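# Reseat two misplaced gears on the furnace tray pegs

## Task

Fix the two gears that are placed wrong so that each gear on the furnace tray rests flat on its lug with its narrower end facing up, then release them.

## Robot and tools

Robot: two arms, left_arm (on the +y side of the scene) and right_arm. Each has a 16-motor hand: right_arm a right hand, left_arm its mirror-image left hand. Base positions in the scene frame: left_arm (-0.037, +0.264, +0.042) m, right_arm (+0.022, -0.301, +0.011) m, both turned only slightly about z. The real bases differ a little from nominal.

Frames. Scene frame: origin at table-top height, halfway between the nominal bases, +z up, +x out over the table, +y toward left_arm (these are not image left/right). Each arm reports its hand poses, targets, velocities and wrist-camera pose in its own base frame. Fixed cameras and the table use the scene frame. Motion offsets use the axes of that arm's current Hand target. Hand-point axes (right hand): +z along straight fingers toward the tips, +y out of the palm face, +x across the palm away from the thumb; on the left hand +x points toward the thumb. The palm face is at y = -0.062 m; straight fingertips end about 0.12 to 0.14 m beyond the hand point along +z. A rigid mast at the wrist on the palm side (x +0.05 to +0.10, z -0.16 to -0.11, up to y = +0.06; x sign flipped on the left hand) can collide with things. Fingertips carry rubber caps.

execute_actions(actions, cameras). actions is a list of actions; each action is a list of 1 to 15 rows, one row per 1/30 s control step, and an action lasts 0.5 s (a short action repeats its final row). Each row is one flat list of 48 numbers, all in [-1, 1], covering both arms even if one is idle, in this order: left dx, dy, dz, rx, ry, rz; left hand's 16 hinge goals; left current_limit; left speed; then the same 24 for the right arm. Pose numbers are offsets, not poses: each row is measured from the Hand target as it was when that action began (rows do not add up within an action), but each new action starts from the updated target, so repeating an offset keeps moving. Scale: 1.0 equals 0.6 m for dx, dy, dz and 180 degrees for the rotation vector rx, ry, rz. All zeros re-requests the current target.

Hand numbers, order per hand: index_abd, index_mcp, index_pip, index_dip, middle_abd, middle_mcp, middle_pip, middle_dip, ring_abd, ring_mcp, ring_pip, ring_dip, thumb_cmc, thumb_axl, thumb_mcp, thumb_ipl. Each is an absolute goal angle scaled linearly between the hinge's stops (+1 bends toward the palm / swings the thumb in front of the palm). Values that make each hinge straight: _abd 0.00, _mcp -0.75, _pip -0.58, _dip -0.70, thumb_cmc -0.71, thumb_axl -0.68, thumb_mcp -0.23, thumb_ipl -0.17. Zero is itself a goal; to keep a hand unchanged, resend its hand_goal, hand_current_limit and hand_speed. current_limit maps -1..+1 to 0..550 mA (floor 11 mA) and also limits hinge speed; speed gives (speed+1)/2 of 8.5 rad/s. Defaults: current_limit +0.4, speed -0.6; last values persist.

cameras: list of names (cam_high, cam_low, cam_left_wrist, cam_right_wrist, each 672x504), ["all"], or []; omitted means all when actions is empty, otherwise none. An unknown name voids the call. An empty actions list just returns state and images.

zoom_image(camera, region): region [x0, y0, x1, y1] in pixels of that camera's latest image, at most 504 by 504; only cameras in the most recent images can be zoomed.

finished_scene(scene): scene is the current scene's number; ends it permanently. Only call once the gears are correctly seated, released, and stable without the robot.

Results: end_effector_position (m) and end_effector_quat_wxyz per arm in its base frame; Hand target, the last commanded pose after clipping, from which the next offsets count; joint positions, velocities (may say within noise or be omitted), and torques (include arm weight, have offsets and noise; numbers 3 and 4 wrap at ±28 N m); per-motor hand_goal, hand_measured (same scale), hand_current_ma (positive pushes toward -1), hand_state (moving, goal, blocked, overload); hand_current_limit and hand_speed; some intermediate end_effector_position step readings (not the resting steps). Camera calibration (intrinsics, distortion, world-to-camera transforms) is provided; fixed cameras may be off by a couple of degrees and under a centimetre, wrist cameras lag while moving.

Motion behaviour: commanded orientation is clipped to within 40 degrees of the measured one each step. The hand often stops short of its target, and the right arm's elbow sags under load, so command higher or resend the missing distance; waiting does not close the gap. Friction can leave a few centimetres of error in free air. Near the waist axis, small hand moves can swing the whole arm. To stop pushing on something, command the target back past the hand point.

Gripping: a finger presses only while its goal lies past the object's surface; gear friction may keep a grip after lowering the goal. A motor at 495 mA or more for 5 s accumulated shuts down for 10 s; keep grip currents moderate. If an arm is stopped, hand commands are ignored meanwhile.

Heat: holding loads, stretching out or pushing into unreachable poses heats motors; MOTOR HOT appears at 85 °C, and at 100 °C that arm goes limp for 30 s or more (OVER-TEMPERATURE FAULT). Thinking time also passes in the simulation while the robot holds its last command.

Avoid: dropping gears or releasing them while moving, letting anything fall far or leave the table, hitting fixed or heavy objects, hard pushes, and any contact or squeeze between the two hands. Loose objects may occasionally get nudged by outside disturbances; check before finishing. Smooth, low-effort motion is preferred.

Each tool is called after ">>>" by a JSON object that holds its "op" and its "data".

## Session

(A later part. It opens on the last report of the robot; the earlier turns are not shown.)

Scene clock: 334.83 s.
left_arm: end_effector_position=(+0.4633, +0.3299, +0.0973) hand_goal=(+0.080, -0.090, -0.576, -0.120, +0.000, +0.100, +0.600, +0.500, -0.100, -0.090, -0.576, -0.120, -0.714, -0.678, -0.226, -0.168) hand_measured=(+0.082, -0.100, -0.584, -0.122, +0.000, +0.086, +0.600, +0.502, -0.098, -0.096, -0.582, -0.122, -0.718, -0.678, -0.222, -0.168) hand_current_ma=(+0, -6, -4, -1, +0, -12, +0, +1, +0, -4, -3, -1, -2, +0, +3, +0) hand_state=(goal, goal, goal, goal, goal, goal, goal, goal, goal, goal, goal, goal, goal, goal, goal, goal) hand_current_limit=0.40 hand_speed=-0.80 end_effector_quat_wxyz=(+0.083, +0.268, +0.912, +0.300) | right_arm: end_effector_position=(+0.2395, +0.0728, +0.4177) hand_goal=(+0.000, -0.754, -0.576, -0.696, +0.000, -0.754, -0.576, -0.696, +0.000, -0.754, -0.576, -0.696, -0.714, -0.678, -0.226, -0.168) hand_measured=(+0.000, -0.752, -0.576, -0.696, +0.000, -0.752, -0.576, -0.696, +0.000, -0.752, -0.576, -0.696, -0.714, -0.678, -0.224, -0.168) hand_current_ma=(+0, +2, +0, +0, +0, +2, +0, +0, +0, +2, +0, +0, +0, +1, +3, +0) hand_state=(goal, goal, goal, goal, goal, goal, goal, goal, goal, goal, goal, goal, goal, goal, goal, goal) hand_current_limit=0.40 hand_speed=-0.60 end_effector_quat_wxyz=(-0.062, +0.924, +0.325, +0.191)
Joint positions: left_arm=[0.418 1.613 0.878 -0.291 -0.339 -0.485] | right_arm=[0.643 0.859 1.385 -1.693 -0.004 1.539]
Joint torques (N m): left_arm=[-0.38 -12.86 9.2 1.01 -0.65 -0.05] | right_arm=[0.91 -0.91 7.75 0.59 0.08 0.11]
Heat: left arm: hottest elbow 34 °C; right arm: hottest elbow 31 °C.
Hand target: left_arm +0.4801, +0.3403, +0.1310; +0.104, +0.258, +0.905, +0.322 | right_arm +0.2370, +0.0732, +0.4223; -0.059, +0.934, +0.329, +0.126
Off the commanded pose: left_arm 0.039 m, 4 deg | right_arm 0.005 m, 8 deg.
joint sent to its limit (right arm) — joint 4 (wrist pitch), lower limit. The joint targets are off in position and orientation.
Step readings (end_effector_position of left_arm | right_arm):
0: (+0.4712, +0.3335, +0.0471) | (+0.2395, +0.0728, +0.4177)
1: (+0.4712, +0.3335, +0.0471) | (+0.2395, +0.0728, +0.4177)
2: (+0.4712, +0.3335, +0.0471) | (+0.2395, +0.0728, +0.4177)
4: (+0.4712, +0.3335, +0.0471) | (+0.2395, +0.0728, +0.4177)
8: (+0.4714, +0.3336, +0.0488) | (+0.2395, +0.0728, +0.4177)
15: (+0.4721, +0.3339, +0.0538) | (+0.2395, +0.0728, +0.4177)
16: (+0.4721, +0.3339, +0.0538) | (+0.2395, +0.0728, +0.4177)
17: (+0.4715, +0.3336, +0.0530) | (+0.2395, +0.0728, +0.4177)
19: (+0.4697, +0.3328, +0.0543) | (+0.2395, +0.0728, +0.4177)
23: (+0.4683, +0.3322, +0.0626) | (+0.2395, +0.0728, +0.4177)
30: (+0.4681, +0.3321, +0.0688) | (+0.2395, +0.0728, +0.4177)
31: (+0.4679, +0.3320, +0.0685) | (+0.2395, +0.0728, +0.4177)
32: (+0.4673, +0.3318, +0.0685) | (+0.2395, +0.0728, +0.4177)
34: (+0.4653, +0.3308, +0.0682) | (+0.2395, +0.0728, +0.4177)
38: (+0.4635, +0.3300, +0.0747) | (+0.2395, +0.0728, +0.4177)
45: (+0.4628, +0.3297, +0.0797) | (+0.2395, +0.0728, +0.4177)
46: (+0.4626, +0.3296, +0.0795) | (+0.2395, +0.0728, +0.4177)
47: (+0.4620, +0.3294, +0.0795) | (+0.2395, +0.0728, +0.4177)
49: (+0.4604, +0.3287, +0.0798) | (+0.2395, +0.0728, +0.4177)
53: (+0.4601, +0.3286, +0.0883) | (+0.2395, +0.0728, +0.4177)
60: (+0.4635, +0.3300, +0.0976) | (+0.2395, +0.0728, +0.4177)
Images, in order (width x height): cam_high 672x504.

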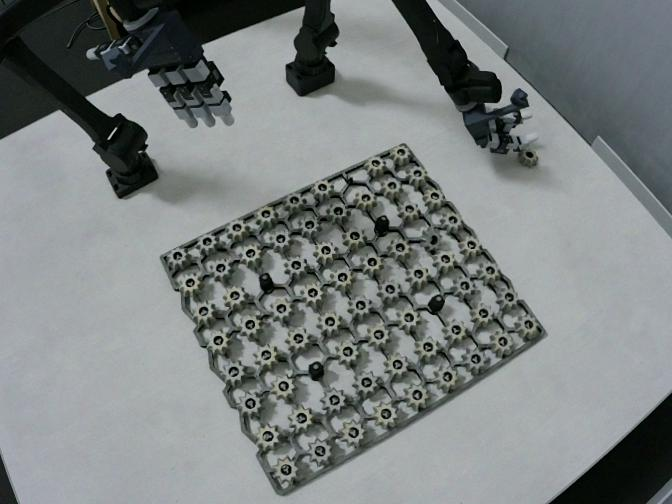

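>>> {"op": "execute_actions", "data": {"actions": [[[0,0.0213,-0.0257,0,0,0,0,-0.09,-0.576,-0.12,0,0.1,0.6,0.5,0,-0.09,-0.576,-0.12,-0.714,-0.678,-0.226,-0.168,0.4,-0.6,0,0,0,0,0,0,0,-0.754,-0.576,-0.696,0,-0.754,-0.576,-0.696,0,-0.754,-0.576,-0.696,-0.714,-0.678,-0.226,-0.168,0.4,-0.6]],[[0,0.0213,-0.0257,0,0,0,0,-0.09,-0.576,-0.12,0,0.1,0.6,0.5,0,-0.09,-0.576,-0.12,-0.714,-0.678,-0.226,-0.168,0.4,-0.6,0,0,0,0,0,0,0,-0.754,-0.576,-0.696,0,-0.754,-0.576,-0.696,0,-0.754,-0.576,-0.696,-0.714,-0.678,-0.226,-0.168,0.4,-0.6]],[[0,0.0213,-0.0257,0,0,0,0,-0.09,-0.576,-0.12,0,0.1,0.6,0.5,0,-0.09,-0.576,-0.12,-0.714,-0.678,-0.226,-0.168,0.4,-0.6,0,0,0,0,0,0,0,-0.754,-0.576,-0.696,0,-0.754,-0.576,-0.696,0,-0.754,-0.576,-0.696,-0.714,-0.678,-0.226,-0.168,0.4,-0.6]],[[-0.005,0.032,0.0266,0.0333,0,0,0,-0.2,-0.576,-0.2,0,0.1,0.6,0.5,0,-0.2,-0.576,-0.2,-0.714,-0.678,-0.226,-0.168,0.4,-0.6,0,0,0,0,0,0,0,-0.754,-0.576,-0.696,0,-0.754,-0.576,-0.696,0,-0.754,-0.576,-0.696,-0.714,-0.678,-0.226,-0.168,0.4,-0.6]],[[-0.005,0.034,0.022,0.0333,0,0,0,-0.3,-0.576,-0.3,0,0.1,0.6,0.5,0,-0.3,-0.576,-0.3,-0.714,-0.678,-0.226,-0.168,0.4,-0.6,0,0,0,0,0,0,0,-0.754,-0.576,-0.696,0,-0.754,-0.576,-0.696,0,-0.754,-0.576,-0.696,-0.714,-0.678,-0.226,-0.168,0.4,-0.6]],[[-0.005,0.037,0.0193,0.0333,0,0,0,-0.4,-0.576,-0.4,0,0.1,0.6,0.5,0,-0.4,-0.576,-0.4,-0.714,-0.678,-0.226,-0.168,0.4,-0.6,0,0,0,0,0,0,0,-0.754,-0.576,-0.696,0,-0.754,-0.576,-0.696,0,-0.754,-0.576,-0.696,-0.714,-0.678,-0.226,-0.168,0.4,-0.6]],[[-0.005,0.038,0.015,0.0333,0,0,0,-0.5,-0.576,-0.5,0,0.1,0.6,0.5,0,-0.5,-0.576,-0.5,-0.714,-0.678,-0.226,-0.168,0.4,-0.6,0,0,0,0,0,0,0,-0.754,-0.576,-0.696,0,-0.754,-0.576,-0.696,0,-0.754,-0.576,-0.696,-0.714,-0.678,-0.226,-0.168,0.4,-0.6]],[[-0.005,0.04,0.0112,0.0333,0,0,0,-0.6,-0.576,-0.6,0,0.1,0.6,0.5,0,-0.6,-0.576,-0.6,-0.714,-0.678,-0.226,-0.168,0.4,-0.6,0,0,0,0,0,0,0,-0.754,-0.576,-0.696,0,-0.754,-0.576,-0.696,0,-0.754,-0.576,-0.696,-0.714,-0.678,-0.226,-0.168,0.4,-0.6]],[[-0.005,0.04,0.008,0.0333,0,0,0,-0.754,-0.576,-0.696,0,0.1,0.6,0.5,0,-0.754,-0.576,-0.696,-0.714,-0.678,-0.226,-0.168,0.4,-0.6,0,0,0,0,0,0,0,-0.754,-0.576,-0.696,0,-0.754,-0.576,-0.696,0,-0.754,-0.576,-0.696,-0.714,-0.678,-0.226,-0.168,0.4,-0.6]]], "cameras": ["cam_high", "cam_left_wrist"]}}

Scene clock: 341.73 s.
left_arm: end_effector_position=(+0.5604, +0.4477, +0.1600) hand_goal=(+0.000, -0.754, -0.576, -0.696, +0.000, +0.100, +0.600, +0.500, +0.000, -0.754, -0.576, -0.696, -0.714, -0.678, -0.226, -0.168) hand_measured=(+0.002, -0.750, -0.578, -0.694, +0.000, +0.086, +0.600, +0.502, -0.002, -0.750, -0.578, -0.694, -0.716, -0.678, -0.222, -0.168) hand_current_ma=(+1, +2, -1, +1, +0, -12, +0, +1, -1, +2, -1, +1, -1, +0, +3, +0) hand_state=(goal, goal, goal, goal, goal, goal, goal, goal, goal, goal, goal, goal, goal, goal, goal, goal) hand_current_limit=0.40 hand_speed=-0.60 end_effector_quat_wxyz=(+0.000, +0.271, +0.962, +0.004) | right_arm: end_effector_position=(+0.2395, +0.0728, +0.4177) hand_goal=(+0.000, -0.754, -0.576, -0.696, +0.000, -0.754, -0.576, -0.696, +0.000, -0.754, -0.576, -0.696, -0.714, -0.678, -0.226, -0.168) hand_measured=(+0.000, -0.752, -0.576, -0.696, +0.000, -0.752, -0.576, -0.696, +0.000, -0.752, -0.576, -0.696, -0.714, -0.678, -0.224, -0.168) hand_current_ma=(+0, +2, +0, +0, +0, +2, +0, +0, +0, +2, +0, +0, +0, +1, +3, +0) hand_state=(goal, goal, goal, goal, goal, goal, goal, goal, goal, goal, goal, goal, goal, goal, goal, goal) hand_current_limit=0.40 hand_speed=-0.60 end_effector_quat_wxyz=(-0.062, +0.924, +0.325, +0.191)
Joint positions: left_arm=[0.596 2.074 2.015 -1.505 -0.005 -0.425] | right_arm=[0.643 0.859 1.385 -1.693 -0.004 1.539]
Joint torques (N m): left_arm=[0.09 -18.96 10.8 0.17 -0.17 0.07] | right_arm=[0.97 -0.85 7.72 0.61 0.08 0.11]
Heat: left arm: hottest elbow 34 °C; right arm: hottest elbow 31 °C.
Hand target: left_arm +0.5734, +0.4568, +0.1909; +0.019, +0.277, +0.960, +0.027 | right_arm +0.2370, +0.0732, +0.4223; -0.059, +0.934, +0.329, +0.126
Off the commanded pose: left_arm 0.035 m, 3 deg | right_arm 0.005 m, 8 deg.
joint sent to its limit (right arm) — joint 4 (wrist pitch), lower limit. The joint targets are off in position and orientation.
Step readings (end_effector_position of left_arm | right_arm):
0: (+0.4633, +0.3299, +0.0973) | (+0.2395, +0.0728, +0.4177)
1: (+0.4630, +0.3298, +0.0971) | (+0.2395, +0.0728, +0.4177)
2: (+0.4630, +0.3298, +0.0978) | (+0.2395, +0.0728, +0.4177)
4: (+0.4614, +0.3291, +0.0982) | (+0.2395, +0.0728, +0.4177)
8: (+0.4606, +0.3288, +0.1067) | (+0.2395, +0.0728, +0.4177)
15: (+0.4636, +0.3301, +0.1169) | (+0.2395, +0.0728, +0.4177)
16: (+0.4636, +0.3301, +0.1169) | (+0.2395, +0.0728, +0.4177)
17: (+0.4633, +0.3300, +0.1166) | (+0.2395, +0.0728, +0.4177)
19: (+0.4619, +0.3293, +0.1166) | (+0.2395, +0.0728, +0.4177)
23: (+0.4607, +0.3288, +0.1244) | (+0.2395, +0.0728, +0.4177)
30: (+0.4647, +0.3306, +0.1365) | (+0.2395, +0.0728, +0.4177)
31: (+0.4644, +0.3305, +0.1363) | (+0.2395, +0.0728, +0.4177)
32: (+0.4636, +0.3301, +0.1352) | (+0.2395, +0.0728, +0.4177)
34: (+0.4620, +0.3294, +0.1353) | (+0.2395, +0.0728, +0.4177)
38: (+0.4618, +0.3293, +0.1433) | (+0.2395, +0.0728, +0.4177)
45: (+0.4646, +0.3305, +0.1545) | (+0.2395, +0.0728, +0.4177)
46: (+0.4650, +0.3305, +0.1549) | (+0.2395, +0.0728, +0.4177)
47: (+0.4657, +0.3293, +0.1533) | (+0.2395, +0.0728, +0.4177)
49: (+0.4688, +0.3305, +0.1542) | (+0.2395, +0.0728, +0.4177)
53: (+0.4778, +0.3418, +0.1617) | (+0.2395, +0.0728, +0.4177)
60: (+0.4778, +0.3527, +0.1665) | (+0.2395, +0.0728, +0.4177)
61: (+0.4770, +0.3530, +0.1650) | (+0.2395, +0.0728, +0.4177)
62: (+0.4783, +0.3516, +0.1624) | (+0.2395, +0.0728, +0.4177)
64: (+0.4829, +0.3519, +0.1593) | (+0.2395, +0.0728, +0.4177)
68: (+0.4952, +0.3595, +0.1588) | (+0.2395, +0.0728, +0.4177)
75: (+0.4944, +0.3677, +0.1624) | (+0.2395, +0.0728, +0.4177)
76: (+0.4939, +0.3683, +0.1626) | (+0.2395, +0.0728, +0.4177)
77: (+0.4940, +0.3685, +0.1610) | (+0.2395, +0.0728, +0.4177)
79: (+0.4985, +0.3712, +0.1607) | (+0.2395, +0.0728, +0.4177)
83: (+0.5118, +0.3809, +0.1629) | (+0.2395, +0.0728, +0.4177)
90: (+0.5098, +0.3875, +0.1602) | (+0.2395, +0.0728, +0.4177)
91: (+0.5092, +0.3882, +0.1596) | (+0.2395, +0.0728, +0.4177)
92: (+0.5098, +0.3877, +0.1590) | (+0.2395, +0.0728, +0.4177)
94: (+0.5149, +0.3900, +0.1600) | (+0.2395, +0.0728, +0.4177)
98: (+0.5281, +0.3996, +0.1627) | (+0.2395, +0.0728, +0.4177)
105: (+0.5275, +0.4049, +0.1597) | (+0.2395, +0.0728, +0.4177)
106: (+0.5280, +0.4049, +0.1598) | (+0.2395, +0.0728, +0.4177)
107: (+0.5276, +0.4053, +0.1590) | (+0.2395, +0.0728, +0.4177)
109: (+0.5332, +0.4074, +0.1605) | (+0.2395, +0.0728, +0.4177)
113: (+0.5463, +0.4187, +0.1632) | (+0.2395, +0.0728, +0.4177)
120: (+0.5439, +0.4260, +0.1597) | (+0.2395, +0.0728, +0.4177)
121: (+0.5433, +0.4265, +0.1586) | (+0.2395, +0.0728, +0.4177)
122: (+0.5433, +0.4273, +0.1595) | (+0.2395, +0.0728, +0.4177)
124: (+0.5490, +0.4298, +0.1604) | (+0.2395, +0.0728, +0.4177)
128: (+0.5624, +0.4398, +0.1651) | (+0.2395, +0.0728, +0.4177)
135: (+0.5620, +0.4447, +0.1578) | (+0.2395, +0.0728, +0.4177)
camera_calibration:
cam_left_wrist: T_world_to_cam=[[0.333854, -0.942614, -0.00442304, 0.201294], [-0.626906, -0.225536, 0.745736, 0.280618], [-0.703939, -0.246194, -0.666227, 0.733098], [0, 0, 0, 1]] pos_world=[0.624774, 0.433516, 0.280033]
Images, in order (width x height): cam_high 672x504, cam_left_wrist 672x504.

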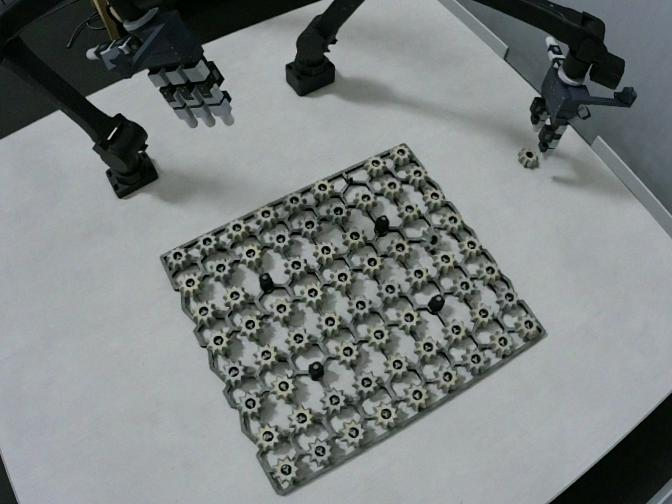

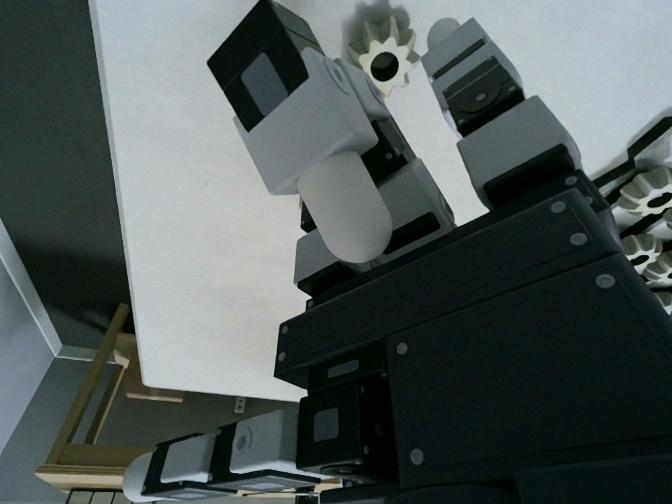

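>>> {"op": "zoom_image", "data": {"camera": "cam_left_wrist", "region": [320, 0, 460, 110]}}

>>> {"op": "zoom_image", "data": {"camera": "cam_high", "region": [505, 135, 555, 175]}}

Scaled by 3.600 from the camera's 672x504 image, which has a finer 960x720 frame.

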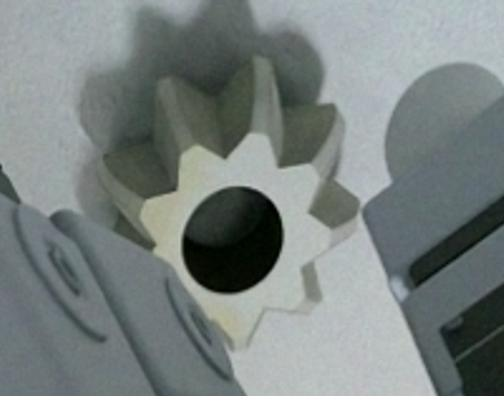

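Scaled by 10.080 from the camera's 672x504 image, which has a finer 960x720 frame.

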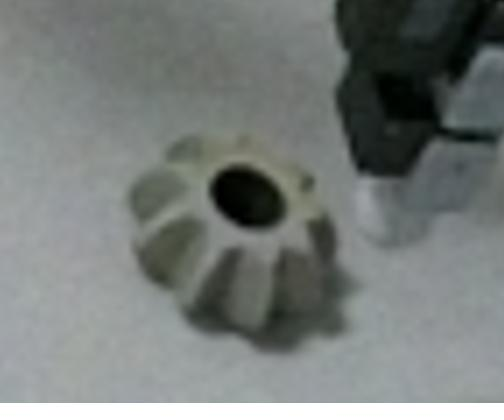

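>>> {"op": "execute_actions", "data": {"actions": [[[0.0005,-0.0052,0.0231,0,0,0,0,-0.754,-0.576,-0.696,0,0.1,0.6,0.5,0,-0.754,-0.576,-0.696,-0.714,-0.678,-0.226,-0.168,0.4,-0.6,0,0,0,0,0,0,0,-0.754,-0.576,-0.696,0,-0.754,-0.576,-0.696,0,-0.754,-0.576,-0.696,-0.714,-0.678,-0.226,-0.168,0.4,-0.6]],[[0.0005,-0.0052,0.0231,0,0,0,0,-0.754,-0.576,-0.696,0,0.1,0.6,0.5,0,-0.754,-0.576,-0.696,-0.714,-0.678,-0.226,-0.168,0.4,-0.6,0,0,0,0,0,0,0,-0.754,-0.576,-0.696,0,-0.754,-0.576,-0.696,0,-0.754,-0.576,-0.696,-0.714,-0.678,-0.226,-0.168,0.4,-0.6]],[[0.0005,-0.0052,0.0231,0,0,0,0,-0.754,-0.576,-0.696,0,0.1,0.6,0.5,0,-0.754,-0.576,-0.696,-0.714,-0.678,-0.226,-0.168,0.4,-0.6,0,0,0,0,0,0,0,-0.754,-0.576,-0.696,0,-0.754,-0.576,-0.696,0,-0.754,-0.576,-0.696,-0.714,-0.678,-0.226,-0.168,0.4,-0.6]],[[0.0005,-0.0052,0.0231,0,0,0,0,-0.754,-0.576,-0.696,0,0.1,0.6,0.5,0,-0.754,-0.576,-0.696,-0.714,-0.678,-0.226,-0.168,0.4,-0.6,0,0,0,0,0,0,0,-0.754,-0.576,-0.696,0,-0.754,-0.576,-0.696,0,-0.754,-0.576,-0.696,-0.714,-0.678,-0.226,-0.168,0.4,-0.6]]], "cameras": ["cam_high", "cam_left_wrist"]}}

>>> {"op": "zoom_image", "data": {"camera": "cam_left_wrist", "region": [320, 0, 460, 110]}}

>>> {"op": "zoom_image", "data": {"camera": "cam_high", "region": [505, 120, 575, 175]}}

Scene clock: 345.60 s.
left_arm: end_effector_position=(+0.5593, +0.4466, +0.1184) hand_goal=(+0.000, -0.754, -0.576, -0.696, +0.000, +0.100, +0.600, +0.500, +0.000, -0.754, -0.576, -0.696, -0.714, -0.678, -0.226, -0.168) hand_measured=(+0.002, -0.750, -0.578, -0.694, +0.000, +0.086, +0.600, +0.502, -0.002, -0.750, -0.578, -0.694, -0.716, -0.678, -0.222, -0.168) hand_current_ma=(+1, +2, -1, +1, +0, -12, +0, +1, -1, +1, -1, +1, -1, +0, +3, +0) hand_state=(goal, goal, goal, goal, goal, goal, goal, goal, goal, goal, goal, goal, goal, goal, goal, goal) hand_current_limit=0.40 hand_speed=-0.60 end_effector_quat_wxyz=(+0.005, +0.271, +0.962, +0.009) | right_arm: end_effector_position=(+0.2395, +0.0728, +0.4177) hand_goal=(+0.000, -0.754, -0.576, -0.696, +0.000, -0.754, -0.576, -0.696, +0.000, -0.754, -0.576, -0.696, -0.714, -0.678, -0.226, -0.168) hand_measured=(+0.000, -0.752, -0.576, -0.696, +0.000, -0.752, -0.576, -0.696, +0.000, -0.752, -0.576, -0.696, -0.714, -0.678, -0.224, -0.168) hand_current_ma=(+0, +2, +0, +0, +0, +2, +0, +0, +0, +2, +0, +0, +0, +1, +3, +0) hand_state=(goal, goal, goal, goal, goal, goal, goal, goal, goal, goal, goal, goal, goal, goal, goal, goal) hand_current_limit=0.40 hand_speed=-0.60 end_effector_quat_wxyz=(-0.062, +0.924, +0.325, +0.191)
Joint positions: left_arm=[0.596 2.074 1.903 -1.379 -0.003 -0.425] | right_arm=[0.643 0.859 1.385 -1.693 -0.004 1.539]
Joint torques (N m): left_arm=[-0.32 -19.66 7.31 1.01 -0.17 -0.01] | right_arm=[0.97 -0.91 7.72 0.59 0.09 0.11]
Heat: left arm: hottest elbow 34 °C; right arm: hottest elbow 31 °C.
Hand target: left_arm +0.5686, +0.4492, +0.1348; +0.019, +0.277, +0.960, +0.027 | right_arm +0.2370, +0.0732, +0.4223; -0.059, +0.934, +0.329, +0.126
Off the commanded pose: left_arm 0.019 m, 3 deg | right_arm 0.005 m, 8 deg.
joint sent to its limit (right arm) — joint 4 (wrist pitch), lower limit. The joint targets are off in position and orientation.
Step readings (end_effector_position of left_arm | right_arm):
0: (+0.5604, +0.4477, +0.1600) | (+0.2395, +0.0728, +0.4177)
1: (+0.5604, +0.4477, +0.1600) | (+0.2395, +0.0728, +0.4177)
2: (+0.5604, +0.4477, +0.1600) | (+0.2395, +0.0728, +0.4177)
4: (+0.5607, +0.4479, +0.1601) | (+0.2395, +0.0728, +0.4177)
8: (+0.5620, +0.4487, +0.1605) | (+0.2395, +0.0728, +0.4177)
15: (+0.5627, +0.4489, +0.1607) | (+0.2395, +0.0728, +0.4177)
16: (+0.5627, +0.4489, +0.1607) | (+0.2395, +0.0728, +0.4177)
17: (+0.5630, +0.4491, +0.1602) | (+0.2395, +0.0728, +0.4177)
19: (+0.5645, +0.4501, +0.1584) | (+0.2395, +0.0728, +0.4177)
23: (+0.5637, +0.4496, +0.1513) | (+0.2395, +0.0728, +0.4177)
30: (+0.5629, +0.4490, +0.1482) | (+0.2395, +0.0728, +0.4177)
31: (+0.5632, +0.4492, +0.1483) | (+0.2395, +0.0728, +0.4177)
32: (+0.5631, +0.4492, +0.1471) | (+0.2395, +0.0728, +0.4177)
34: (+0.5638, +0.4496, +0.1445) | (+0.2395, +0.0728, +0.4177)
38: (+0.5610, +0.4477, +0.1345) | (+0.2395, +0.0728, +0.4177)
45: (+0.5611, +0.4478, +0.1329) | (+0.2395, +0.0728, +0.4177)
46: (+0.5611, +0.4478, +0.1323) | (+0.2395, +0.0728, +0.4177)
47: (+0.5616, +0.4482, +0.1320) | (+0.2395, +0.0728, +0.4177)
49: (+0.5615, +0.4481, +0.1286) | (+0.2395, +0.0728, +0.4177)
53: (+0.5592, +0.4465, +0.1201) | (+0.2395, +0.0728, +0.4177)
60: (+0.5593, +0.4466, +0.1184) | (+0.2395, +0.0728, +0.4177)
camera_calibration:
cam_left_wrist: T_world_to_cam=[[0.333876, -0.942595, -0.00640433, 0.200645], [-0.636027, -0.230291, 0.736502, 0.318955], [-0.695698, -0.241827, -0.676405, 0.699028], [0, 0, 0, 1]] pos_world=[0.622187, 0.431623, 0.2392]
Images, in order (width x height): cam_high 672x504, cam_left_wrist 672x504.

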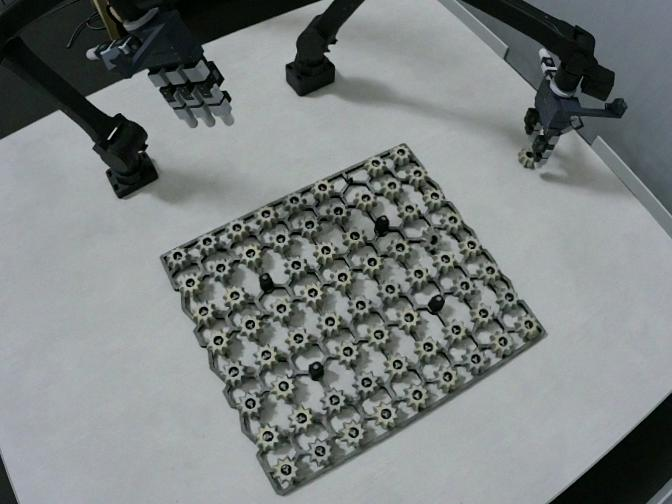

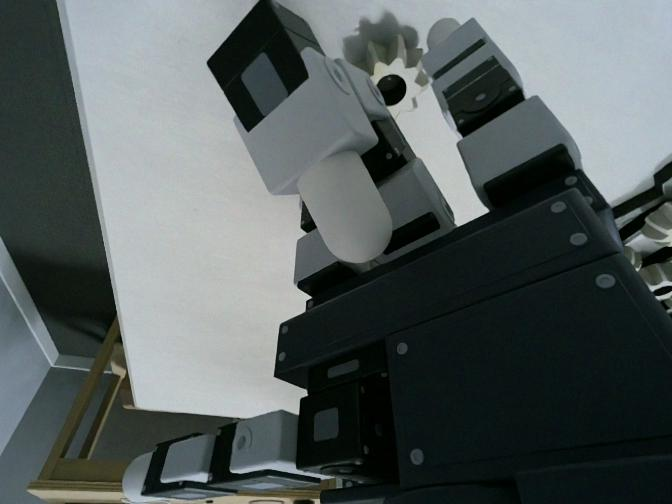

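Scaled by 3.600 from the camera's 672x504 image, which has a finer 960x720 frame.

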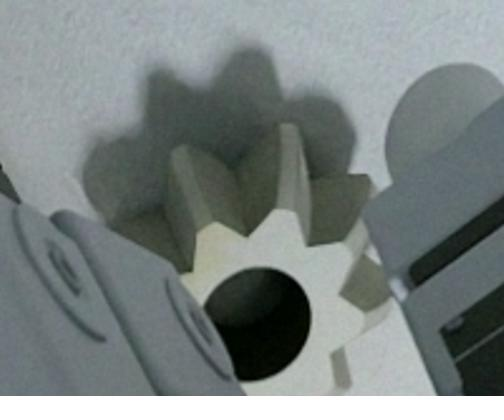

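Scaled by 7.200 from the camera's 672x504 image, which has a finer 960x720 frame.

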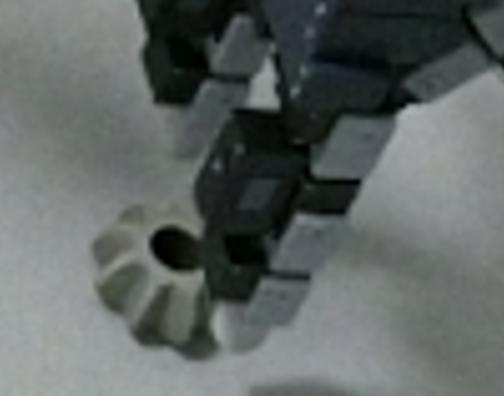

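>>> {"op": "execute_actions", "data": {"actions": [[[0.001,-0.0029,0.0268,0,0,0,0,-0.754,-0.576,-0.696,0,0.1,0.6,0.5,0,-0.754,-0.576,-0.696,-0.714,-0.678,-0.226,-0.168,0.4,-0.6,0,0,0,0,0,0,0,-0.754,-0.576,-0.696,0,-0.754,-0.576,-0.696,0,-0.754,-0.576,-0.696,-0.714,-0.678,-0.226,-0.168,0.4,-0.6]],[[0.0005,-0.0014,0.0134,0,0,0,0,-0.754,-0.576,-0.696,0,0.1,0.6,0.5,0,-0.754,-0.576,-0.696,-0.714,-0.678,-0.226,-0.168,0.4,-0.6,0,0,0,0,0,0,0,-0.754,-0.576,-0.696,0,-0.754,-0.576,-0.696,0,-0.754,-0.576,-0.696,-0.714,-0.678,-0.226,-0.168,0.4,-0.6]],[[0.0005,-0.0014,0.0134,0,0,0,0,-0.754,-0.576,-0.696,0,0.1,0.6,0.5,0,-0.754,-0.576,-0.696,-0.714,-0.678,-0.226,-0.168,0.4,-0.6,0,0,0,0,0,0,0,-0.754,-0.576,-0.696,0,-0.754,-0.576,-0.696,0,-0.754,-0.576,-0.696,-0.714,-0.678,-0.226,-0.168,0.4,-0.6]]], "cameras": ["cam_left_wrist"]}}

>>> {"op": "zoom_image", "data": {"camera": "cam_left_wrist", "region": [320, 10, 460, 120]}}

Scene clock: 348.03 s.
left_arm: end_effector_position=(+0.5579, +0.4456, +0.0922) hand_goal=(+0.000, -0.754, -0.576, -0.696, +0.000, +0.100, +0.600, +0.500, +0.000, -0.754, -0.576, -0.696, -0.714, -0.678, -0.226, -0.168) hand_measured=(+0.002, -0.750, -0.578, -0.694, +0.000, +0.086, +0.600, +0.502, -0.002, -0.750, -0.578, -0.694, -0.716, -0.678, -0.222, -0.168) hand_current_ma=(+1, +2, -1, +1, +0, -12, +0, +1, -1, +1, -1, +1, -1, +0, +3, +0) hand_state=(goal, goal, goal, goal, goal, goal, goal, goal, goal, goal, goal, goal, goal, goal, goal, goal) hand_current_limit=0.40 hand_speed=-0.60 end_effector_quat_wxyz=(+0.008, +0.271, +0.962, +0.013) | right_arm: end_effector_position=(+0.2395, +0.0728, +0.4177) hand_goal=(+0.000, -0.754, -0.576, -0.696, +0.000, -0.754, -0.576, -0.696, +0.000, -0.754, -0.576, -0.696, -0.714, -0.678, -0.226, -0.168) hand_measured=(+0.000, -0.752, -0.576, -0.696, +0.000, -0.752, -0.576, -0.696, +0.000, -0.752, -0.576, -0.696, -0.714, -0.678, -0.224, -0.168) hand_current_ma=(+0, +2, +0, +0, +0, +2, +0, +0, +0, +2, +0, +0, +0, +1, +3, +0) hand_state=(goal, goal, goal, goal, goal, goal, goal, goal, goal, goal, goal, goal, goal, goal, goal, goal) hand_current_limit=0.40 hand_speed=-0.60 end_effector_quat_wxyz=(-0.062, +0.924, +0.325, +0.191)
Joint positions: left_arm=[0.596 2.079 1.839 -1.301 -0.003 -0.425] | right_arm=[0.643 0.859 1.385 -1.693 -0.004 1.539]
Joint torques (N m): left_arm=[-0.56 -18.96 7.09 1.06 -0.18 -0.01] | right_arm=[0.97 -0.91 7.73 0.62 0.08 0.12]
Heat: left arm: hottest elbow 34 °C; right arm: hottest elbow 31 °C.
Hand target: left_arm +0.5674, +0.4483, +0.1024; +0.019, +0.277, +0.960, +0.027 | right_arm +0.2370, +0.0732, +0.4223; -0.059, +0.934, +0.329, +0.126
Off the commanded pose: left_arm 0.014 m, 2 deg | right_arm 0.005 m, 8 deg.
joint sent to its limit (right arm) — joint 4 (wrist pitch), lower limit. The joint targets are off in position and orientation.
Step readings (end_effector_position of left_arm | right_arm):
0: (+0.5593, +0.4466, +0.1184) | (+0.2395, +0.0728, +0.4177)
1: (+0.5593, +0.4466, +0.1184) | (+0.2395, +0.0728, +0.4177)
2: (+0.5594, +0.4467, +0.1174) | (+0.2395, +0.0728, +0.4177)
4: (+0.5600, +0.4470, +0.1148) | (+0.2395, +0.0728, +0.4177)
8: (+0.5582, +0.4459, +0.1077) | (+0.2395, +0.0728, +0.4177)
15: (+0.5582, +0.4459, +0.1061) | (+0.2395, +0.0728, +0.4177)
16: (+0.5586, +0.4461, +0.1062) | (+0.2395, +0.0728, +0.4177)
17: (+0.5585, +0.4460, +0.1056) | (+0.2395, +0.0728, +0.4177)
19: (+0.5589, +0.4463, +0.1047) | (+0.2395, +0.0728, +0.4177)
23: (+0.5584, +0.4460, +0.1019) | (+0.2395, +0.0728, +0.4177)
30: (+0.5582, +0.4458, +0.1007) | (+0.2395, +0.0728, +0.4177)
31: (+0.5582, +0.4458, +0.1007) | (+0.2395, +0.0728, +0.4177)
32: (+0.5588, +0.4462, +0.1010) | (+0.2395, +0.0728, +0.4177)
34: (+0.5588, +0.4462, +0.0994) | (+0.2395, +0.0728, +0.4177)
38: (+0.5582, +0.4458, +0.0954) | (+0.2395, +0.0728, +0.4177)
45: (+0.5575, +0.4454, +0.0921) | (+0.2395, +0.0728, +0.4177)
camera_calibration:
cam_left_wrist: T_world_to_cam=[[0.334005, -0.942531, -0.00872794, 0.200161], [-0.641546, -0.234109, 0.730487, 0.342501], [-0.69055, -0.238387, -0.68287, 0.676155], [0, 0, 0, 1]] pos_world=[0.619794, 0.430028, 0.21328]
Images, in order (width x height): cam_left_wrist 672x504.

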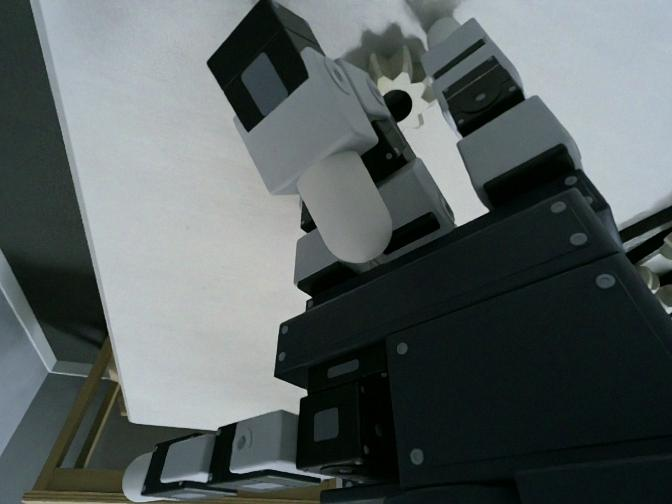

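Scaled by 3.600 from the camera's 672x504 image, which has a finer 960x720 frame.

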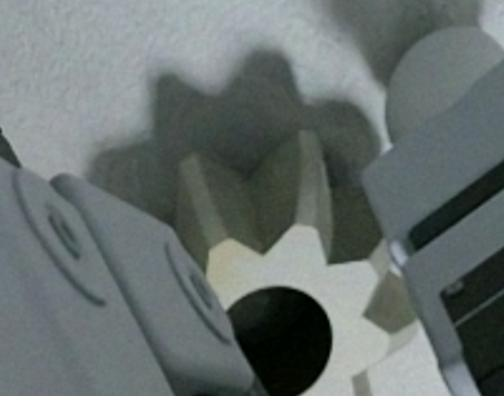

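>>> {"op": "execute_actions", "data": {"actions": [[[0,-0.0006,0.005,0,0,0,0,-0.754,-0.576,-0.696,0,0.1,0.6,0.5,0,-0.754,-0.576,-0.696,-0.714,-0.678,-0.226,-0.168,0.4,-0.6,0,0,0,0,0,0,0,-0.754,-0.576,-0.696,0,-0.754,-0.576,-0.696,0,-0.754,-0.576,-0.696,-0.714,-0.678,-0.226,-0.168,0.4,-0.6]],[[-0.0015,0.0042,-0.02,0,0,0,0,-0.754,-0.576,-0.696,0,0.1,0.6,0.5,0,-0.754,-0.576,-0.696,-0.714,-0.678,-0.226,-0.168,0.4,-0.6,0,0,0,0,0,0,0,-0.754,-0.576,-0.696,0,-0.754,-0.576,-0.696,0,-0.754,-0.576,-0.696,-0.714,-0.678,-0.226,-0.168,0.4,-0.6]],[[-0.0015,0.0042,-0.02,0,0,0,0,-0.754,-0.576,-0.696,0,0.1,0.6,0.5,0,-0.754,-0.576,-0.696,-0.714,-0.678,-0.226,-0.168,0.4,-0.6,0,0,0,0,0,0,0,-0.754,-0.576,-0.696,0,-0.754,-0.576,-0.696,0,-0.754,-0.576,-0.696,-0.714,-0.678,-0.226,-0.168,0.4,-0.6]]], "cameras": ["cam_left_wrist"]}}

>>> {"op": "zoom_image", "data": {"camera": "cam_left_wrist", "region": [320, 10, 460, 120]}}

Scene clock: 350.17 s.
left_arm: end_effector_position=(+0.5530, +0.4410, +0.0908) hand_goal=(+0.000, -0.754, -0.576, -0.696, +0.000, +0.100, +0.600, +0.500, +0.000, -0.754, -0.576, -0.696, -0.714, -0.678, -0.226, -0.168) hand_measured=(+0.002, -0.748, -0.574, -0.694, +0.000, +0.086, +0.600, +0.502, +0.000, -0.750, -0.576, -0.694, -0.716, -0.678, -0.222, -0.168) hand_current_ma=(+1, +3, +1, +1, +0, -12, +0, +1, +0, +1, +0, +1, -1, +0, +3, +0) hand_state=(goal, goal, goal, goal, goal, goal, goal, goal, goal, goal, goal, goal, goal, goal, goal, goal) hand_current_limit=0.40 hand_speed=-0.60 end_effector_quat_wxyz=(-0.001, +0.272, +0.962, +0.002) | right_arm: end_effector_position=(+0.2395, +0.0728, +0.4177) hand_goal=(+0.000, -0.754, -0.576, -0.696, +0.000, -0.754, -0.576, -0.696, +0.000, -0.754, -0.576, -0.696, -0.714, -0.678, -0.226, -0.168) hand_measured=(+0.000, -0.752, -0.576, -0.696, +0.000, -0.752, -0.576, -0.696, +0.000, -0.752, -0.576, -0.696, -0.714, -0.678, -0.224, -0.168) hand_current_ma=(+0, +2, +0, +0, +0, +2, +0, +0, +0, +2, +0, +0, +0, +1, +3, +0) hand_state=(goal, goal, goal, goal, goal, goal, goal, goal, goal, goal, goal, goal, goal, goal, goal, goal) hand_current_limit=0.40 hand_speed=-0.60 end_effector_quat_wxyz=(-0.062, +0.924, +0.325, +0.191)
Joint positions: left_arm=[0.594 2.079 1.84 -1.33 -0.003 -0.425] | right_arm=[0.643 0.859 1.385 -1.693 -0.004 1.539]
Joint torques (N m): left_arm=[-0.32 -18.96 10.59 0.14 -0.18 -0.03] | right_arm=[0.97 -0.91 7.71 0.64 0.08 0.11]
Heat: left arm: hottest elbow 34 °C; right arm: hottest elbow 31 °C.
Hand target: left_arm +0.5704, +0.4504, +0.1237; +0.019, +0.277, +0.960, +0.027 | right_arm +0.2370, +0.0732, +0.4223; -0.059, +0.934, +0.329, +0.126
Off the commanded pose: left_arm 0.038 m, 4 deg | right_arm 0.005 m, 8 deg.
joint sent to its limit (right arm) — joint 4 (wrist pitch), lower limit. The joint targets are off in position and orientation.
Step readings (end_effector_position of left_arm | right_arm):
0: (+0.5579, +0.4456, +0.0922) | (+0.2395, +0.0728, +0.4177)
1: (+0.5579, +0.4456, +0.0922) | (+0.2395, +0.0728, +0.4177)
2: (+0.5579, +0.4456, +0.0922) | (+0.2395, +0.0728, +0.4177)
4: (+0.5585, +0.4460, +0.0924) | (+0.2395, +0.0728, +0.4177)
8: (+0.5587, +0.4462, +0.0920) | (+0.2395, +0.0728, +0.4177)
15: (+0.5587, +0.4462, +0.0920) | (+0.2395, +0.0728, +0.4177)
16: (+0.5587, +0.4462, +0.0920) | (+0.2395, +0.0728, +0.4177)
17: (+0.5587, +0.4462, +0.0920) | (+0.2395, +0.0728, +0.4177)
19: (+0.5587, +0.4462, +0.0920) | (+0.2395, +0.0728, +0.4177)
23: (+0.5584, +0.4459, +0.0919) | (+0.2395, +0.0728, +0.4177)
30: (+0.5580, +0.4457, +0.0917) | (+0.2395, +0.0728, +0.4177)
31: (+0.5577, +0.4455, +0.0916) | (+0.2395, +0.0728, +0.4177)
32: (+0.5574, +0.4453, +0.0915) | (+0.2395, +0.0728, +0.4177)
34: (+0.5552, +0.4438, +0.0907) | (+0.2395, +0.0728, +0.4177)
38: (+0.5537, +0.4415, +0.0900) | (+0.2395, +0.0728, +0.4177)
45: (+0.5530, +0.4410, +0.0908) | (+0.2395, +0.0728, +0.4177)
camera_calibration:
cam_left_wrist: T_world_to_cam=[[0.332357, -0.943152, -0.00176188, 0.197981], [-0.625034, -0.221653, 0.748467, 0.32309], [-0.706308, -0.247657, -0.66317, 0.681898], [0, 0, 0, 1]] pos_world=[0.617772, 0.427217, 0.210741]
Images, in order (width x height): cam_left_wrist 672x504.

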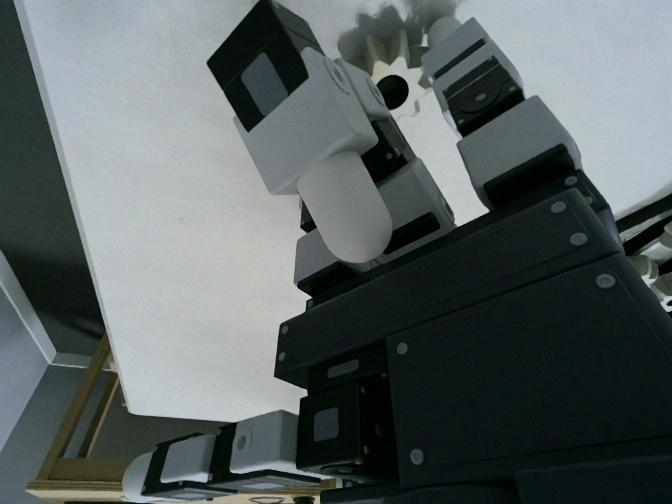

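Scaled by 3.600 from the camera's 672x504 image, which has a finer 960x720 frame.

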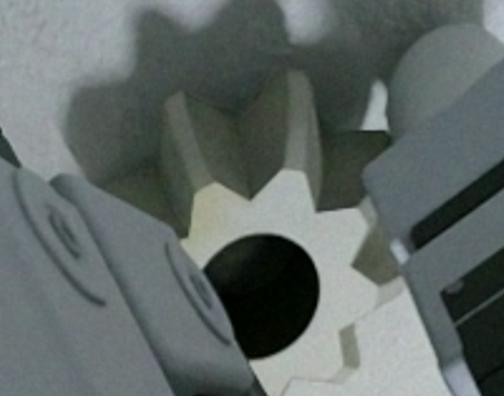

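>>> {"op": "execute_actions", "data": {"actions": [[[0.0021,-0.006,0.0232,0,0,0,0,-0.754,-0.576,-0.696,0,0.1,0.6,0.5,0,-0.754,-0.576,-0.696,-0.714,-0.678,-0.226,-0.168,0.4,-0.6,0,0,0,0,0,0,0,-0.754,-0.576,-0.696,0,-0.754,-0.576,-0.696,0,-0.754,-0.576,-0.696,-0.714,-0.678,-0.226,-0.168,0.4,-0.6]],[[0.0021,-0.006,0.0232,0,0,0,0,-0.754,-0.576,-0.696,0,0.1,0.6,0.5,0,-0.754,-0.576,-0.696,-0.714,-0.678,-0.226,-0.168,0.4,-0.6,0,0,0,0,0,0,0,-0.754,-0.576,-0.696,0,-0.754,-0.576,-0.696,0,-0.754,-0.576,-0.696,-0.714,-0.678,-0.226,-0.168,0.4,-0.6]]], "cameras": []}}

Scene clock: 351.90 s.
left_arm: end_effector_position=(+0.5592, +0.4448, +0.0903) hand_goal=(+0.000, -0.754, -0.576, -0.696, +0.000, +0.100, +0.600, +0.500, +0.000, -0.754, -0.576, -0.696, -0.714, -0.678, -0.226, -0.168) hand_measured=(-0.004, -0.764, -0.582, -0.698, +0.000, +0.086, +0.600, +0.502, +0.000, -0.750, -0.576, -0.694, -0.716, -0.678, -0.222, -0.168) hand_current_ma=(-1, -6, -2, +0, +0, -12, +0, +1, +0, +1, +0, +1, -1, +0, +3, +0) hand_state=(goal, goal, goal, goal, goal, goal, goal, goal, goal, goal, goal, goal, goal, goal, goal, goal) hand_current_limit=0.40 hand_speed=-0.60 end_effector_quat_wxyz=(+0.006, +0.274, +0.962, +0.018) | right_arm: end_effector_position=(+0.2395, +0.0728, +0.4177) hand_goal=(+0.000, -0.754, -0.576, -0.696, +0.000, -0.754, -0.576, -0.696, +0.000, -0.754, -0.576, -0.696, -0.714, -0.678, -0.226, -0.168) hand_measured=(+0.000, -0.752, -0.576, -0.696, +0.000, -0.752, -0.576, -0.696, +0.000, -0.752, -0.576, -0.696, -0.714, -0.678, -0.224, -0.168) hand_current_ma=(+0, +2, +0, +0, +0, +2, +0, +0, +0, +2, +0, +0, +0, +1, +3, +0) hand_state=(goal, goal, goal, goal, goal, goal, goal, goal, goal, goal, goal, goal, goal, goal, goal, goal) hand_current_limit=0.40 hand_speed=-0.60 end_effector_quat_wxyz=(-0.062, +0.924, +0.325, +0.191)
Joint positions: left_arm=[0.591 2.079 1.831 -1.288 -0.014 -0.425] | right_arm=[0.643 0.859 1.385 -1.693 -0.004 1.539]
Joint torques (N m): left_arm=[-0.38 -18.78 6.09 1.25 -0.19 -0.01] | right_arm=[1.03 -0.85 7.73 0.64 0.08 0.11]
Heat: left arm: hottest elbow 34 °C; right arm: hottest elbow 31 °C.
Hand target: left_arm +0.5658, +0.4468, +0.0954; +0.019, +0.277, +0.960, +0.027 | right_arm +0.2370, +0.0732, +0.4223; -0.059, +0.934, +0.329, +0.126
Off the commanded pose: left_arm 0.009 m, 2 deg | right_arm 0.005 m, 8 deg.
joint sent to its limit (right arm) — joint 4 (wrist pitch), lower limit. The joint targets are off in position and orientation.
Step readings (end_effector_position of left_arm | right_arm):
0: (+0.5530, +0.4410, +0.0908) | (+0.2395, +0.0728, +0.4177)
1: (+0.5530, +0.4410, +0.0908) | (+0.2395, +0.0728, +0.4177)
2: (+0.5530, +0.4410, +0.0908) | (+0.2395, +0.0728, +0.4177)
4: (+0.5530, +0.4410, +0.0908) | (+0.2395, +0.0728, +0.4177)
8: (+0.5546, +0.4421, +0.0913) | (+0.2395, +0.0728, +0.4177)
15: (+0.5552, +0.4425, +0.0915) | (+0.2395, +0.0728, +0.4177)
16: (+0.5555, +0.4427, +0.0916) | (+0.2395, +0.0728, +0.4177)
17: (+0.5562, +0.4431, +0.0919) | (+0.2395, +0.0728, +0.4177)
19: (+0.5575, +0.4440, +0.0913) | (+0.2395, +0.0728, +0.4177)
23: (+0.5586, +0.4444, +0.0903) | (+0.2395, +0.0728, +0.4177)
30: (+0.5599, +0.4439, +0.0903) | (+0.2395, +0.0728, +0.4177)
No camera images: "cameras" was empty.

>>> {"op": "execute_actions", "data": {"actions": [[[-0.0015,0.0042,-0.019,0,0,0,0,-0.754,-0.576,-0.696,0,0.1,0.6,0.5,0,-0.754,-0.576,-0.696,-0.714,-0.678,-0.226,-0.168,0.4,-0.6,0,0,0,0,0,0,0,-0.754,-0.576,-0.696,0,-0.754,-0.576,-0.696,0,-0.754,-0.576,-0.696,-0.714,-0.678,-0.226,-0.168,0.4,-0.6]],[[-0.0015,0.0042,-0.019,0,0,0,0,-0.754,-0.576,-0.696,0,0.1,0.6,0.5,0,-0.754,-0.576,-0.696,-0.714,-0.678,-0.226,-0.168,0.4,-0.6,0,0,0,0,0,0,0,-0.754,-0.576,-0.696,0,-0.754,-0.576,-0.696,0,-0.754,-0.576,-0.696,-0.714,-0.678,-0.226,-0.168,0.4,-0.6]]], "cameras": ["cam_left_wrist", "cam_high"]}}

>>> {"op": "zoom_image", "data": {"camera": "cam_left_wrist", "region": [320, 10, 460, 120]}}

Scene clock: 353.70 s.
left_arm: end_effector_position=(+0.5576, +0.4406, +0.0895) hand_goal=(+0.000, -0.754, -0.576, -0.696, +0.000, +0.100, +0.600, +0.500, +0.000, -0.754, -0.576, -0.696, -0.714, -0.678, -0.226, -0.168) hand_measured=(+0.004, -0.738, -0.568, -0.692, +0.000, +0.086, +0.600, +0.502, +0.000, -0.750, -0.576, -0.694, -0.716, -0.678, -0.222, -0.168) hand_current_ma=(+1, +17, +5, +1, +0, -12, +0, +1, +0, +1, +0, +1, -1, +0, +3, +0) hand_state=(goal, goal, goal, goal, goal, goal, goal, goal, goal, goal, goal, goal, goal, goal, goal, goal) hand_current_limit=0.40 hand_speed=-0.60 end_effector_quat_wxyz=(+0.004, +0.279, +0.960, +0.007) | right_arm: end_effector_position=(+0.2395, +0.0728, +0.4177) hand_goal=(+0.000, -0.754, -0.576, -0.696, +0.000, -0.754, -0.576, -0.696, +0.000, -0.754, -0.576, -0.696, -0.714, -0.678, -0.226, -0.168) hand_measured=(+0.000, -0.752, -0.576, -0.696, +0.000, -0.752, -0.576, -0.696, +0.000, -0.752, -0.576, -0.696, -0.714, -0.678, -0.224, -0.168) hand_current_ma=(+0, +2, +0, +0, +0, +2, +0, +0, +0, +2, +0, +0, +0, +1, +3, +0) hand_state=(goal, goal, goal, goal, goal, goal, goal, goal, goal, goal, goal, goal, goal, goal, goal, goal) hand_current_limit=0.40 hand_speed=-0.60 end_effector_quat_wxyz=(-0.062, +0.924, +0.325, +0.191)
Joint positions: left_arm=[0.591 2.079 1.834 -1.31 -0.003 -0.414] | right_arm=[0.643 0.859 1.385 -1.693 -0.004 1.539]
Joint torques (N m): left_arm=[-0.32 -19.37 9.81 0.03 -0.18 -0.01] | right_arm=[0.97 -0.79 7.73 0.59 0.09 0.11]
Heat: left arm: hottest elbow 34 °C; right arm: hottest elbow 31 °C.
Hand target: left_arm +0.5689, +0.4492, +0.1185; +0.019, +0.277, +0.960, +0.027 | right_arm +0.2370, +0.0732, +0.4223; -0.059, +0.934, +0.329, +0.126
Off the commanded pose: left_arm 0.032 m, 3 deg | right_arm 0.005 m, 8 deg.
joint sent to its limit (right arm) — joint 4 (wrist pitch), lower limit. The joint targets are off in position and orientation.
Step readings (end_effector_position of left_arm | right_arm):
0: (+0.5592, +0.4448, +0.0903) | (+0.2395, +0.0728, +0.4177)
1: (+0.5592, +0.4448, +0.0903) | (+0.2395, +0.0728, +0.4177)
2: (+0.5592, +0.4448, +0.0903) | (+0.2395, +0.0728, +0.4177)
4: (+0.5592, +0.4448, +0.0903) | (+0.2395, +0.0728, +0.4177)
8: (+0.5592, +0.4448, +0.0903) | (+0.2395, +0.0728, +0.4177)
15: (+0.5592, +0.4448, +0.0903) | (+0.2395, +0.0728, +0.4177)
16: (+0.5589, +0.4446, +0.0902) | (+0.2395, +0.0728, +0.4177)
17: (+0.5586, +0.4444, +0.0901) | (+0.2395, +0.0728, +0.4177)
19: (+0.5586, +0.4428, +0.0902) | (+0.2395, +0.0728, +0.4177)
23: (+0.5577, +0.4413, +0.0900) | (+0.2395, +0.0728, +0.4177)
30: (+0.5580, +0.4402, +0.0896) | (+0.2395, +0.0728, +0.4177)
camera_calibration:
cam_left_wrist: T_world_to_cam=[[0.319449, -0.947588, -0.00543242, 0.205521], [-0.636498, -0.218815, 0.739587, 0.332797], [-0.702013, -0.232803, -0.673039, 0.676078], [0, 0, 0, 1]] pos_world=[0.620786, 0.424963, 0.210011]
Images, in order (width x height): cam_high 672x504, cam_left_wrist 672x504.

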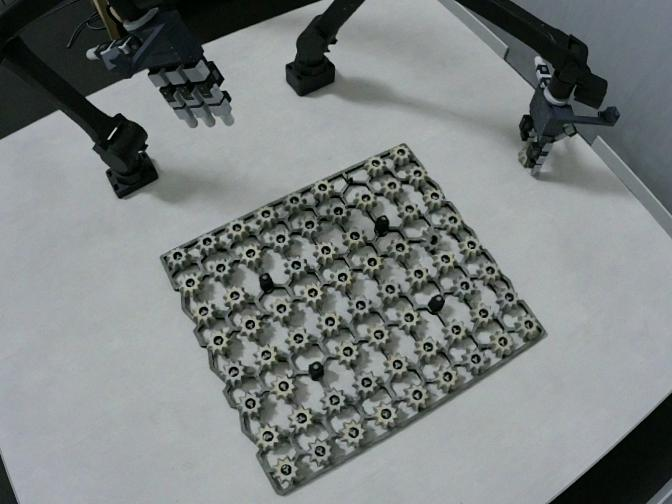

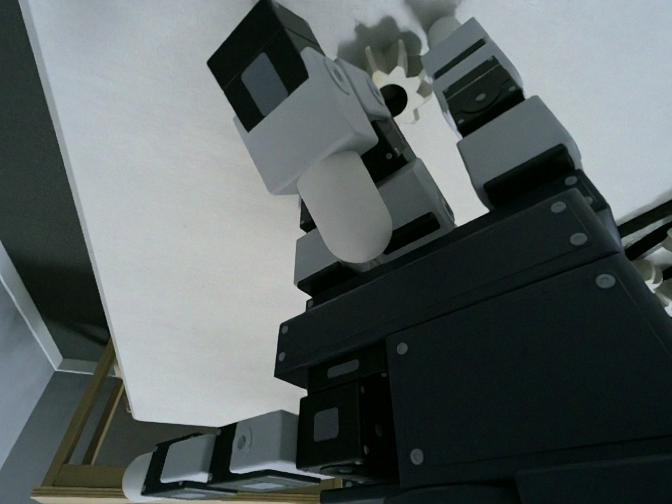

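Scaled by 3.600 from the camera's 672x504 image, which has a finer 960x720 frame.

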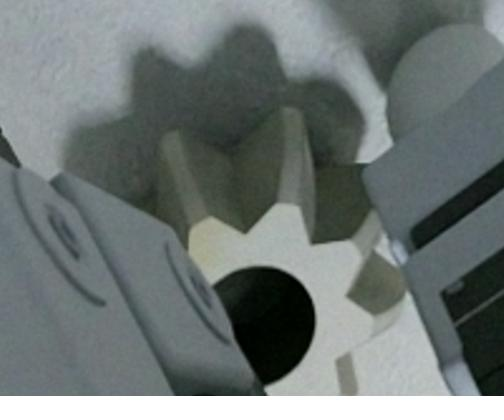

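>>> {"op": "execute_actions", "data": {"actions": [[[0,-0.002,-0.008,0,0,-0.0167,0,-0.764,-0.576,-0.696,0,0.1,0.6,0.5,0,-0.764,-0.576,-0.696,-0.714,-0.678,-0.226,-0.168,0.4,-0.6,0,0,0,0,0,0,0,-0.754,-0.576,-0.696,0,-0.754,-0.576,-0.696,0,-0.754,-0.576,-0.696,-0.714,-0.678,-0.226,-0.168,0.4,-0.6]]], "cameras": ["cam_left_wrist"]}}

>>> {"op": "zoom_image", "data": {"camera": "cam_left_wrist", "region": [320, 10, 460, 120]}}

Scene clock: 355.20 s.
left_arm: end_effector_position=(+0.5508, +0.4398, +0.0895) hand_goal=(+0.000, -0.764, -0.576, -0.696, +0.000, +0.100, +0.600, +0.500, +0.000, -0.764, -0.576, -0.696, -0.714, -0.678, -0.226, -0.168) hand_measured=(+0.004, -0.758, -0.572, -0.694, +0.000, +0.086, +0.600, +0.502, +0.000, -0.760, -0.576, -0.694, -0.716, -0.678, -0.222, -0.168) hand_current_ma=(+1, +3, +1, +1, +0, -12, +0, +1, +0, +2, +0, +1, -1, +0, +3, +0) hand_state=(goal, goal, goal, goal, goal, goal, goal, goal, goal, goal, goal, goal, goal, goal, goal, goal) hand_current_limit=0.40 hand_speed=-0.60 end_effector_quat_wxyz=(-0.001, +0.257, +0.966, +0.001) | right_arm: end_effector_position=(+0.2395, +0.0728, +0.4177) hand_goal=(+0.000, -0.754, -0.576, -0.696, +0.000, -0.754, -0.576, -0.696, +0.000, -0.754, -0.576, -0.696, -0.714, -0.678, -0.226, -0.168) hand_measured=(+0.000, -0.752, -0.576, -0.696, +0.000, -0.752, -0.576, -0.696, +0.000, -0.752, -0.576, -0.696, -0.714, -0.678, -0.224, -0.168) hand_current_ma=(+0, +2, +0, +0, +0, +2, +0, +0, +0, +2, +0, +0, +0, +1, +3, +0) hand_state=(goal, goal, goal, goal, goal, goal, goal, goal, goal, goal, goal, goal, goal, goal, goal, goal) hand_current_limit=0.40 hand_speed=-0.60 end_effector_quat_wxyz=(-0.062, +0.924, +0.325, +0.191)
Joint positions: left_arm=[0.591 2.079 1.837 -1.328 -0.003 -0.461] | right_arm=[0.643 0.859 1.385 -1.693 -0.004 1.539]
Joint torques (N m): left_arm=[-0.73 -19.14 10.54 0.1 -0.18 -0.15] | right_arm=[1.08 -0.85 7.73 0.61 0.09 0.12]
Heat: left arm: hottest elbow 34 °C; right arm: hottest elbow 31 °C.
Hand target: left_arm +0.5680, +0.4480, +0.1233; +0.020, +0.252, +0.967, +0.027 | right_arm +0.2370, +0.0732, +0.4223; -0.059, +0.934, +0.329, +0.126
Off the commanded pose: left_arm 0.039 m, 4 deg | right_arm 0.005 m, 8 deg.
joint sent to its limit (right arm) — joint 4 (wrist pitch), lower limit. The joint targets are off in position and orientation.
Step readings (end_effector_position of left_arm | right_arm):
0: (+0.5576, +0.4406, +0.0895) | (+0.2395, +0.0728, +0.4177)
1: (+0.5576, +0.4406, +0.0895) | (+0.2395, +0.0728, +0.4177)
2: (+0.5576, +0.4407, +0.0900) | (+0.2395, +0.0728, +0.4177)
4: (+0.5560, +0.4403, +0.0897) | (+0.2395, +0.0728, +0.4177)
8: (+0.5535, +0.4400, +0.0898) | (+0.2395, +0.0728, +0.4177)
15: (+0.5512, +0.4397, +0.0895) | (+0.2395, +0.0728, +0.4177)
camera_calibration:
cam_left_wrist: T_world_to_cam=[[0.362595, -0.931946, -0.00144819, 0.17591], [-0.616688, -0.241101, 0.749377, 0.326264], [-0.698728, -0.270827, -0.662142, 0.685025], [0, 0, 0, 1]] pos_world=[0.616065, 0.428125, 0.209344]
Images, in order (width x height): cam_left_wrist 672x504.

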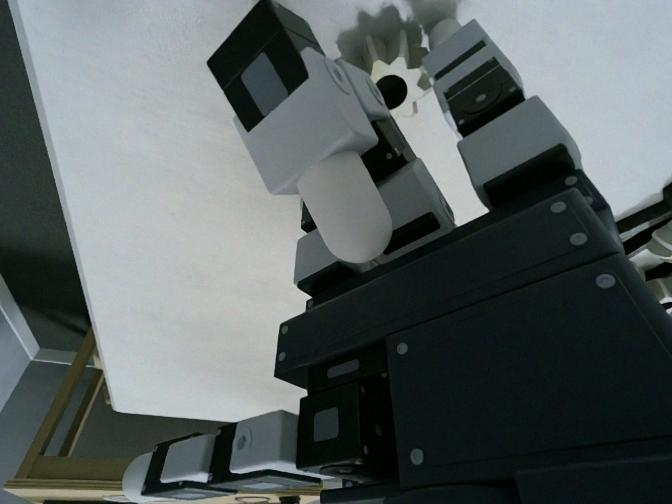

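Scaled by 3.600 from the camera's 672x504 image, which has a finer 960x720 frame.

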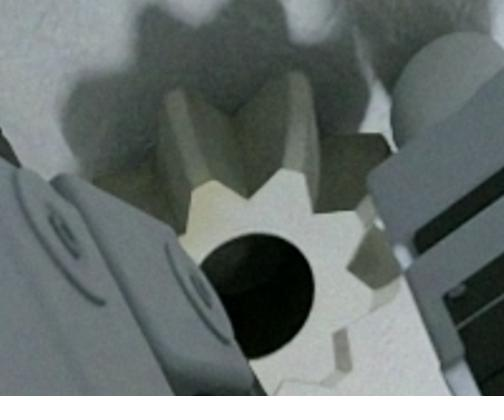

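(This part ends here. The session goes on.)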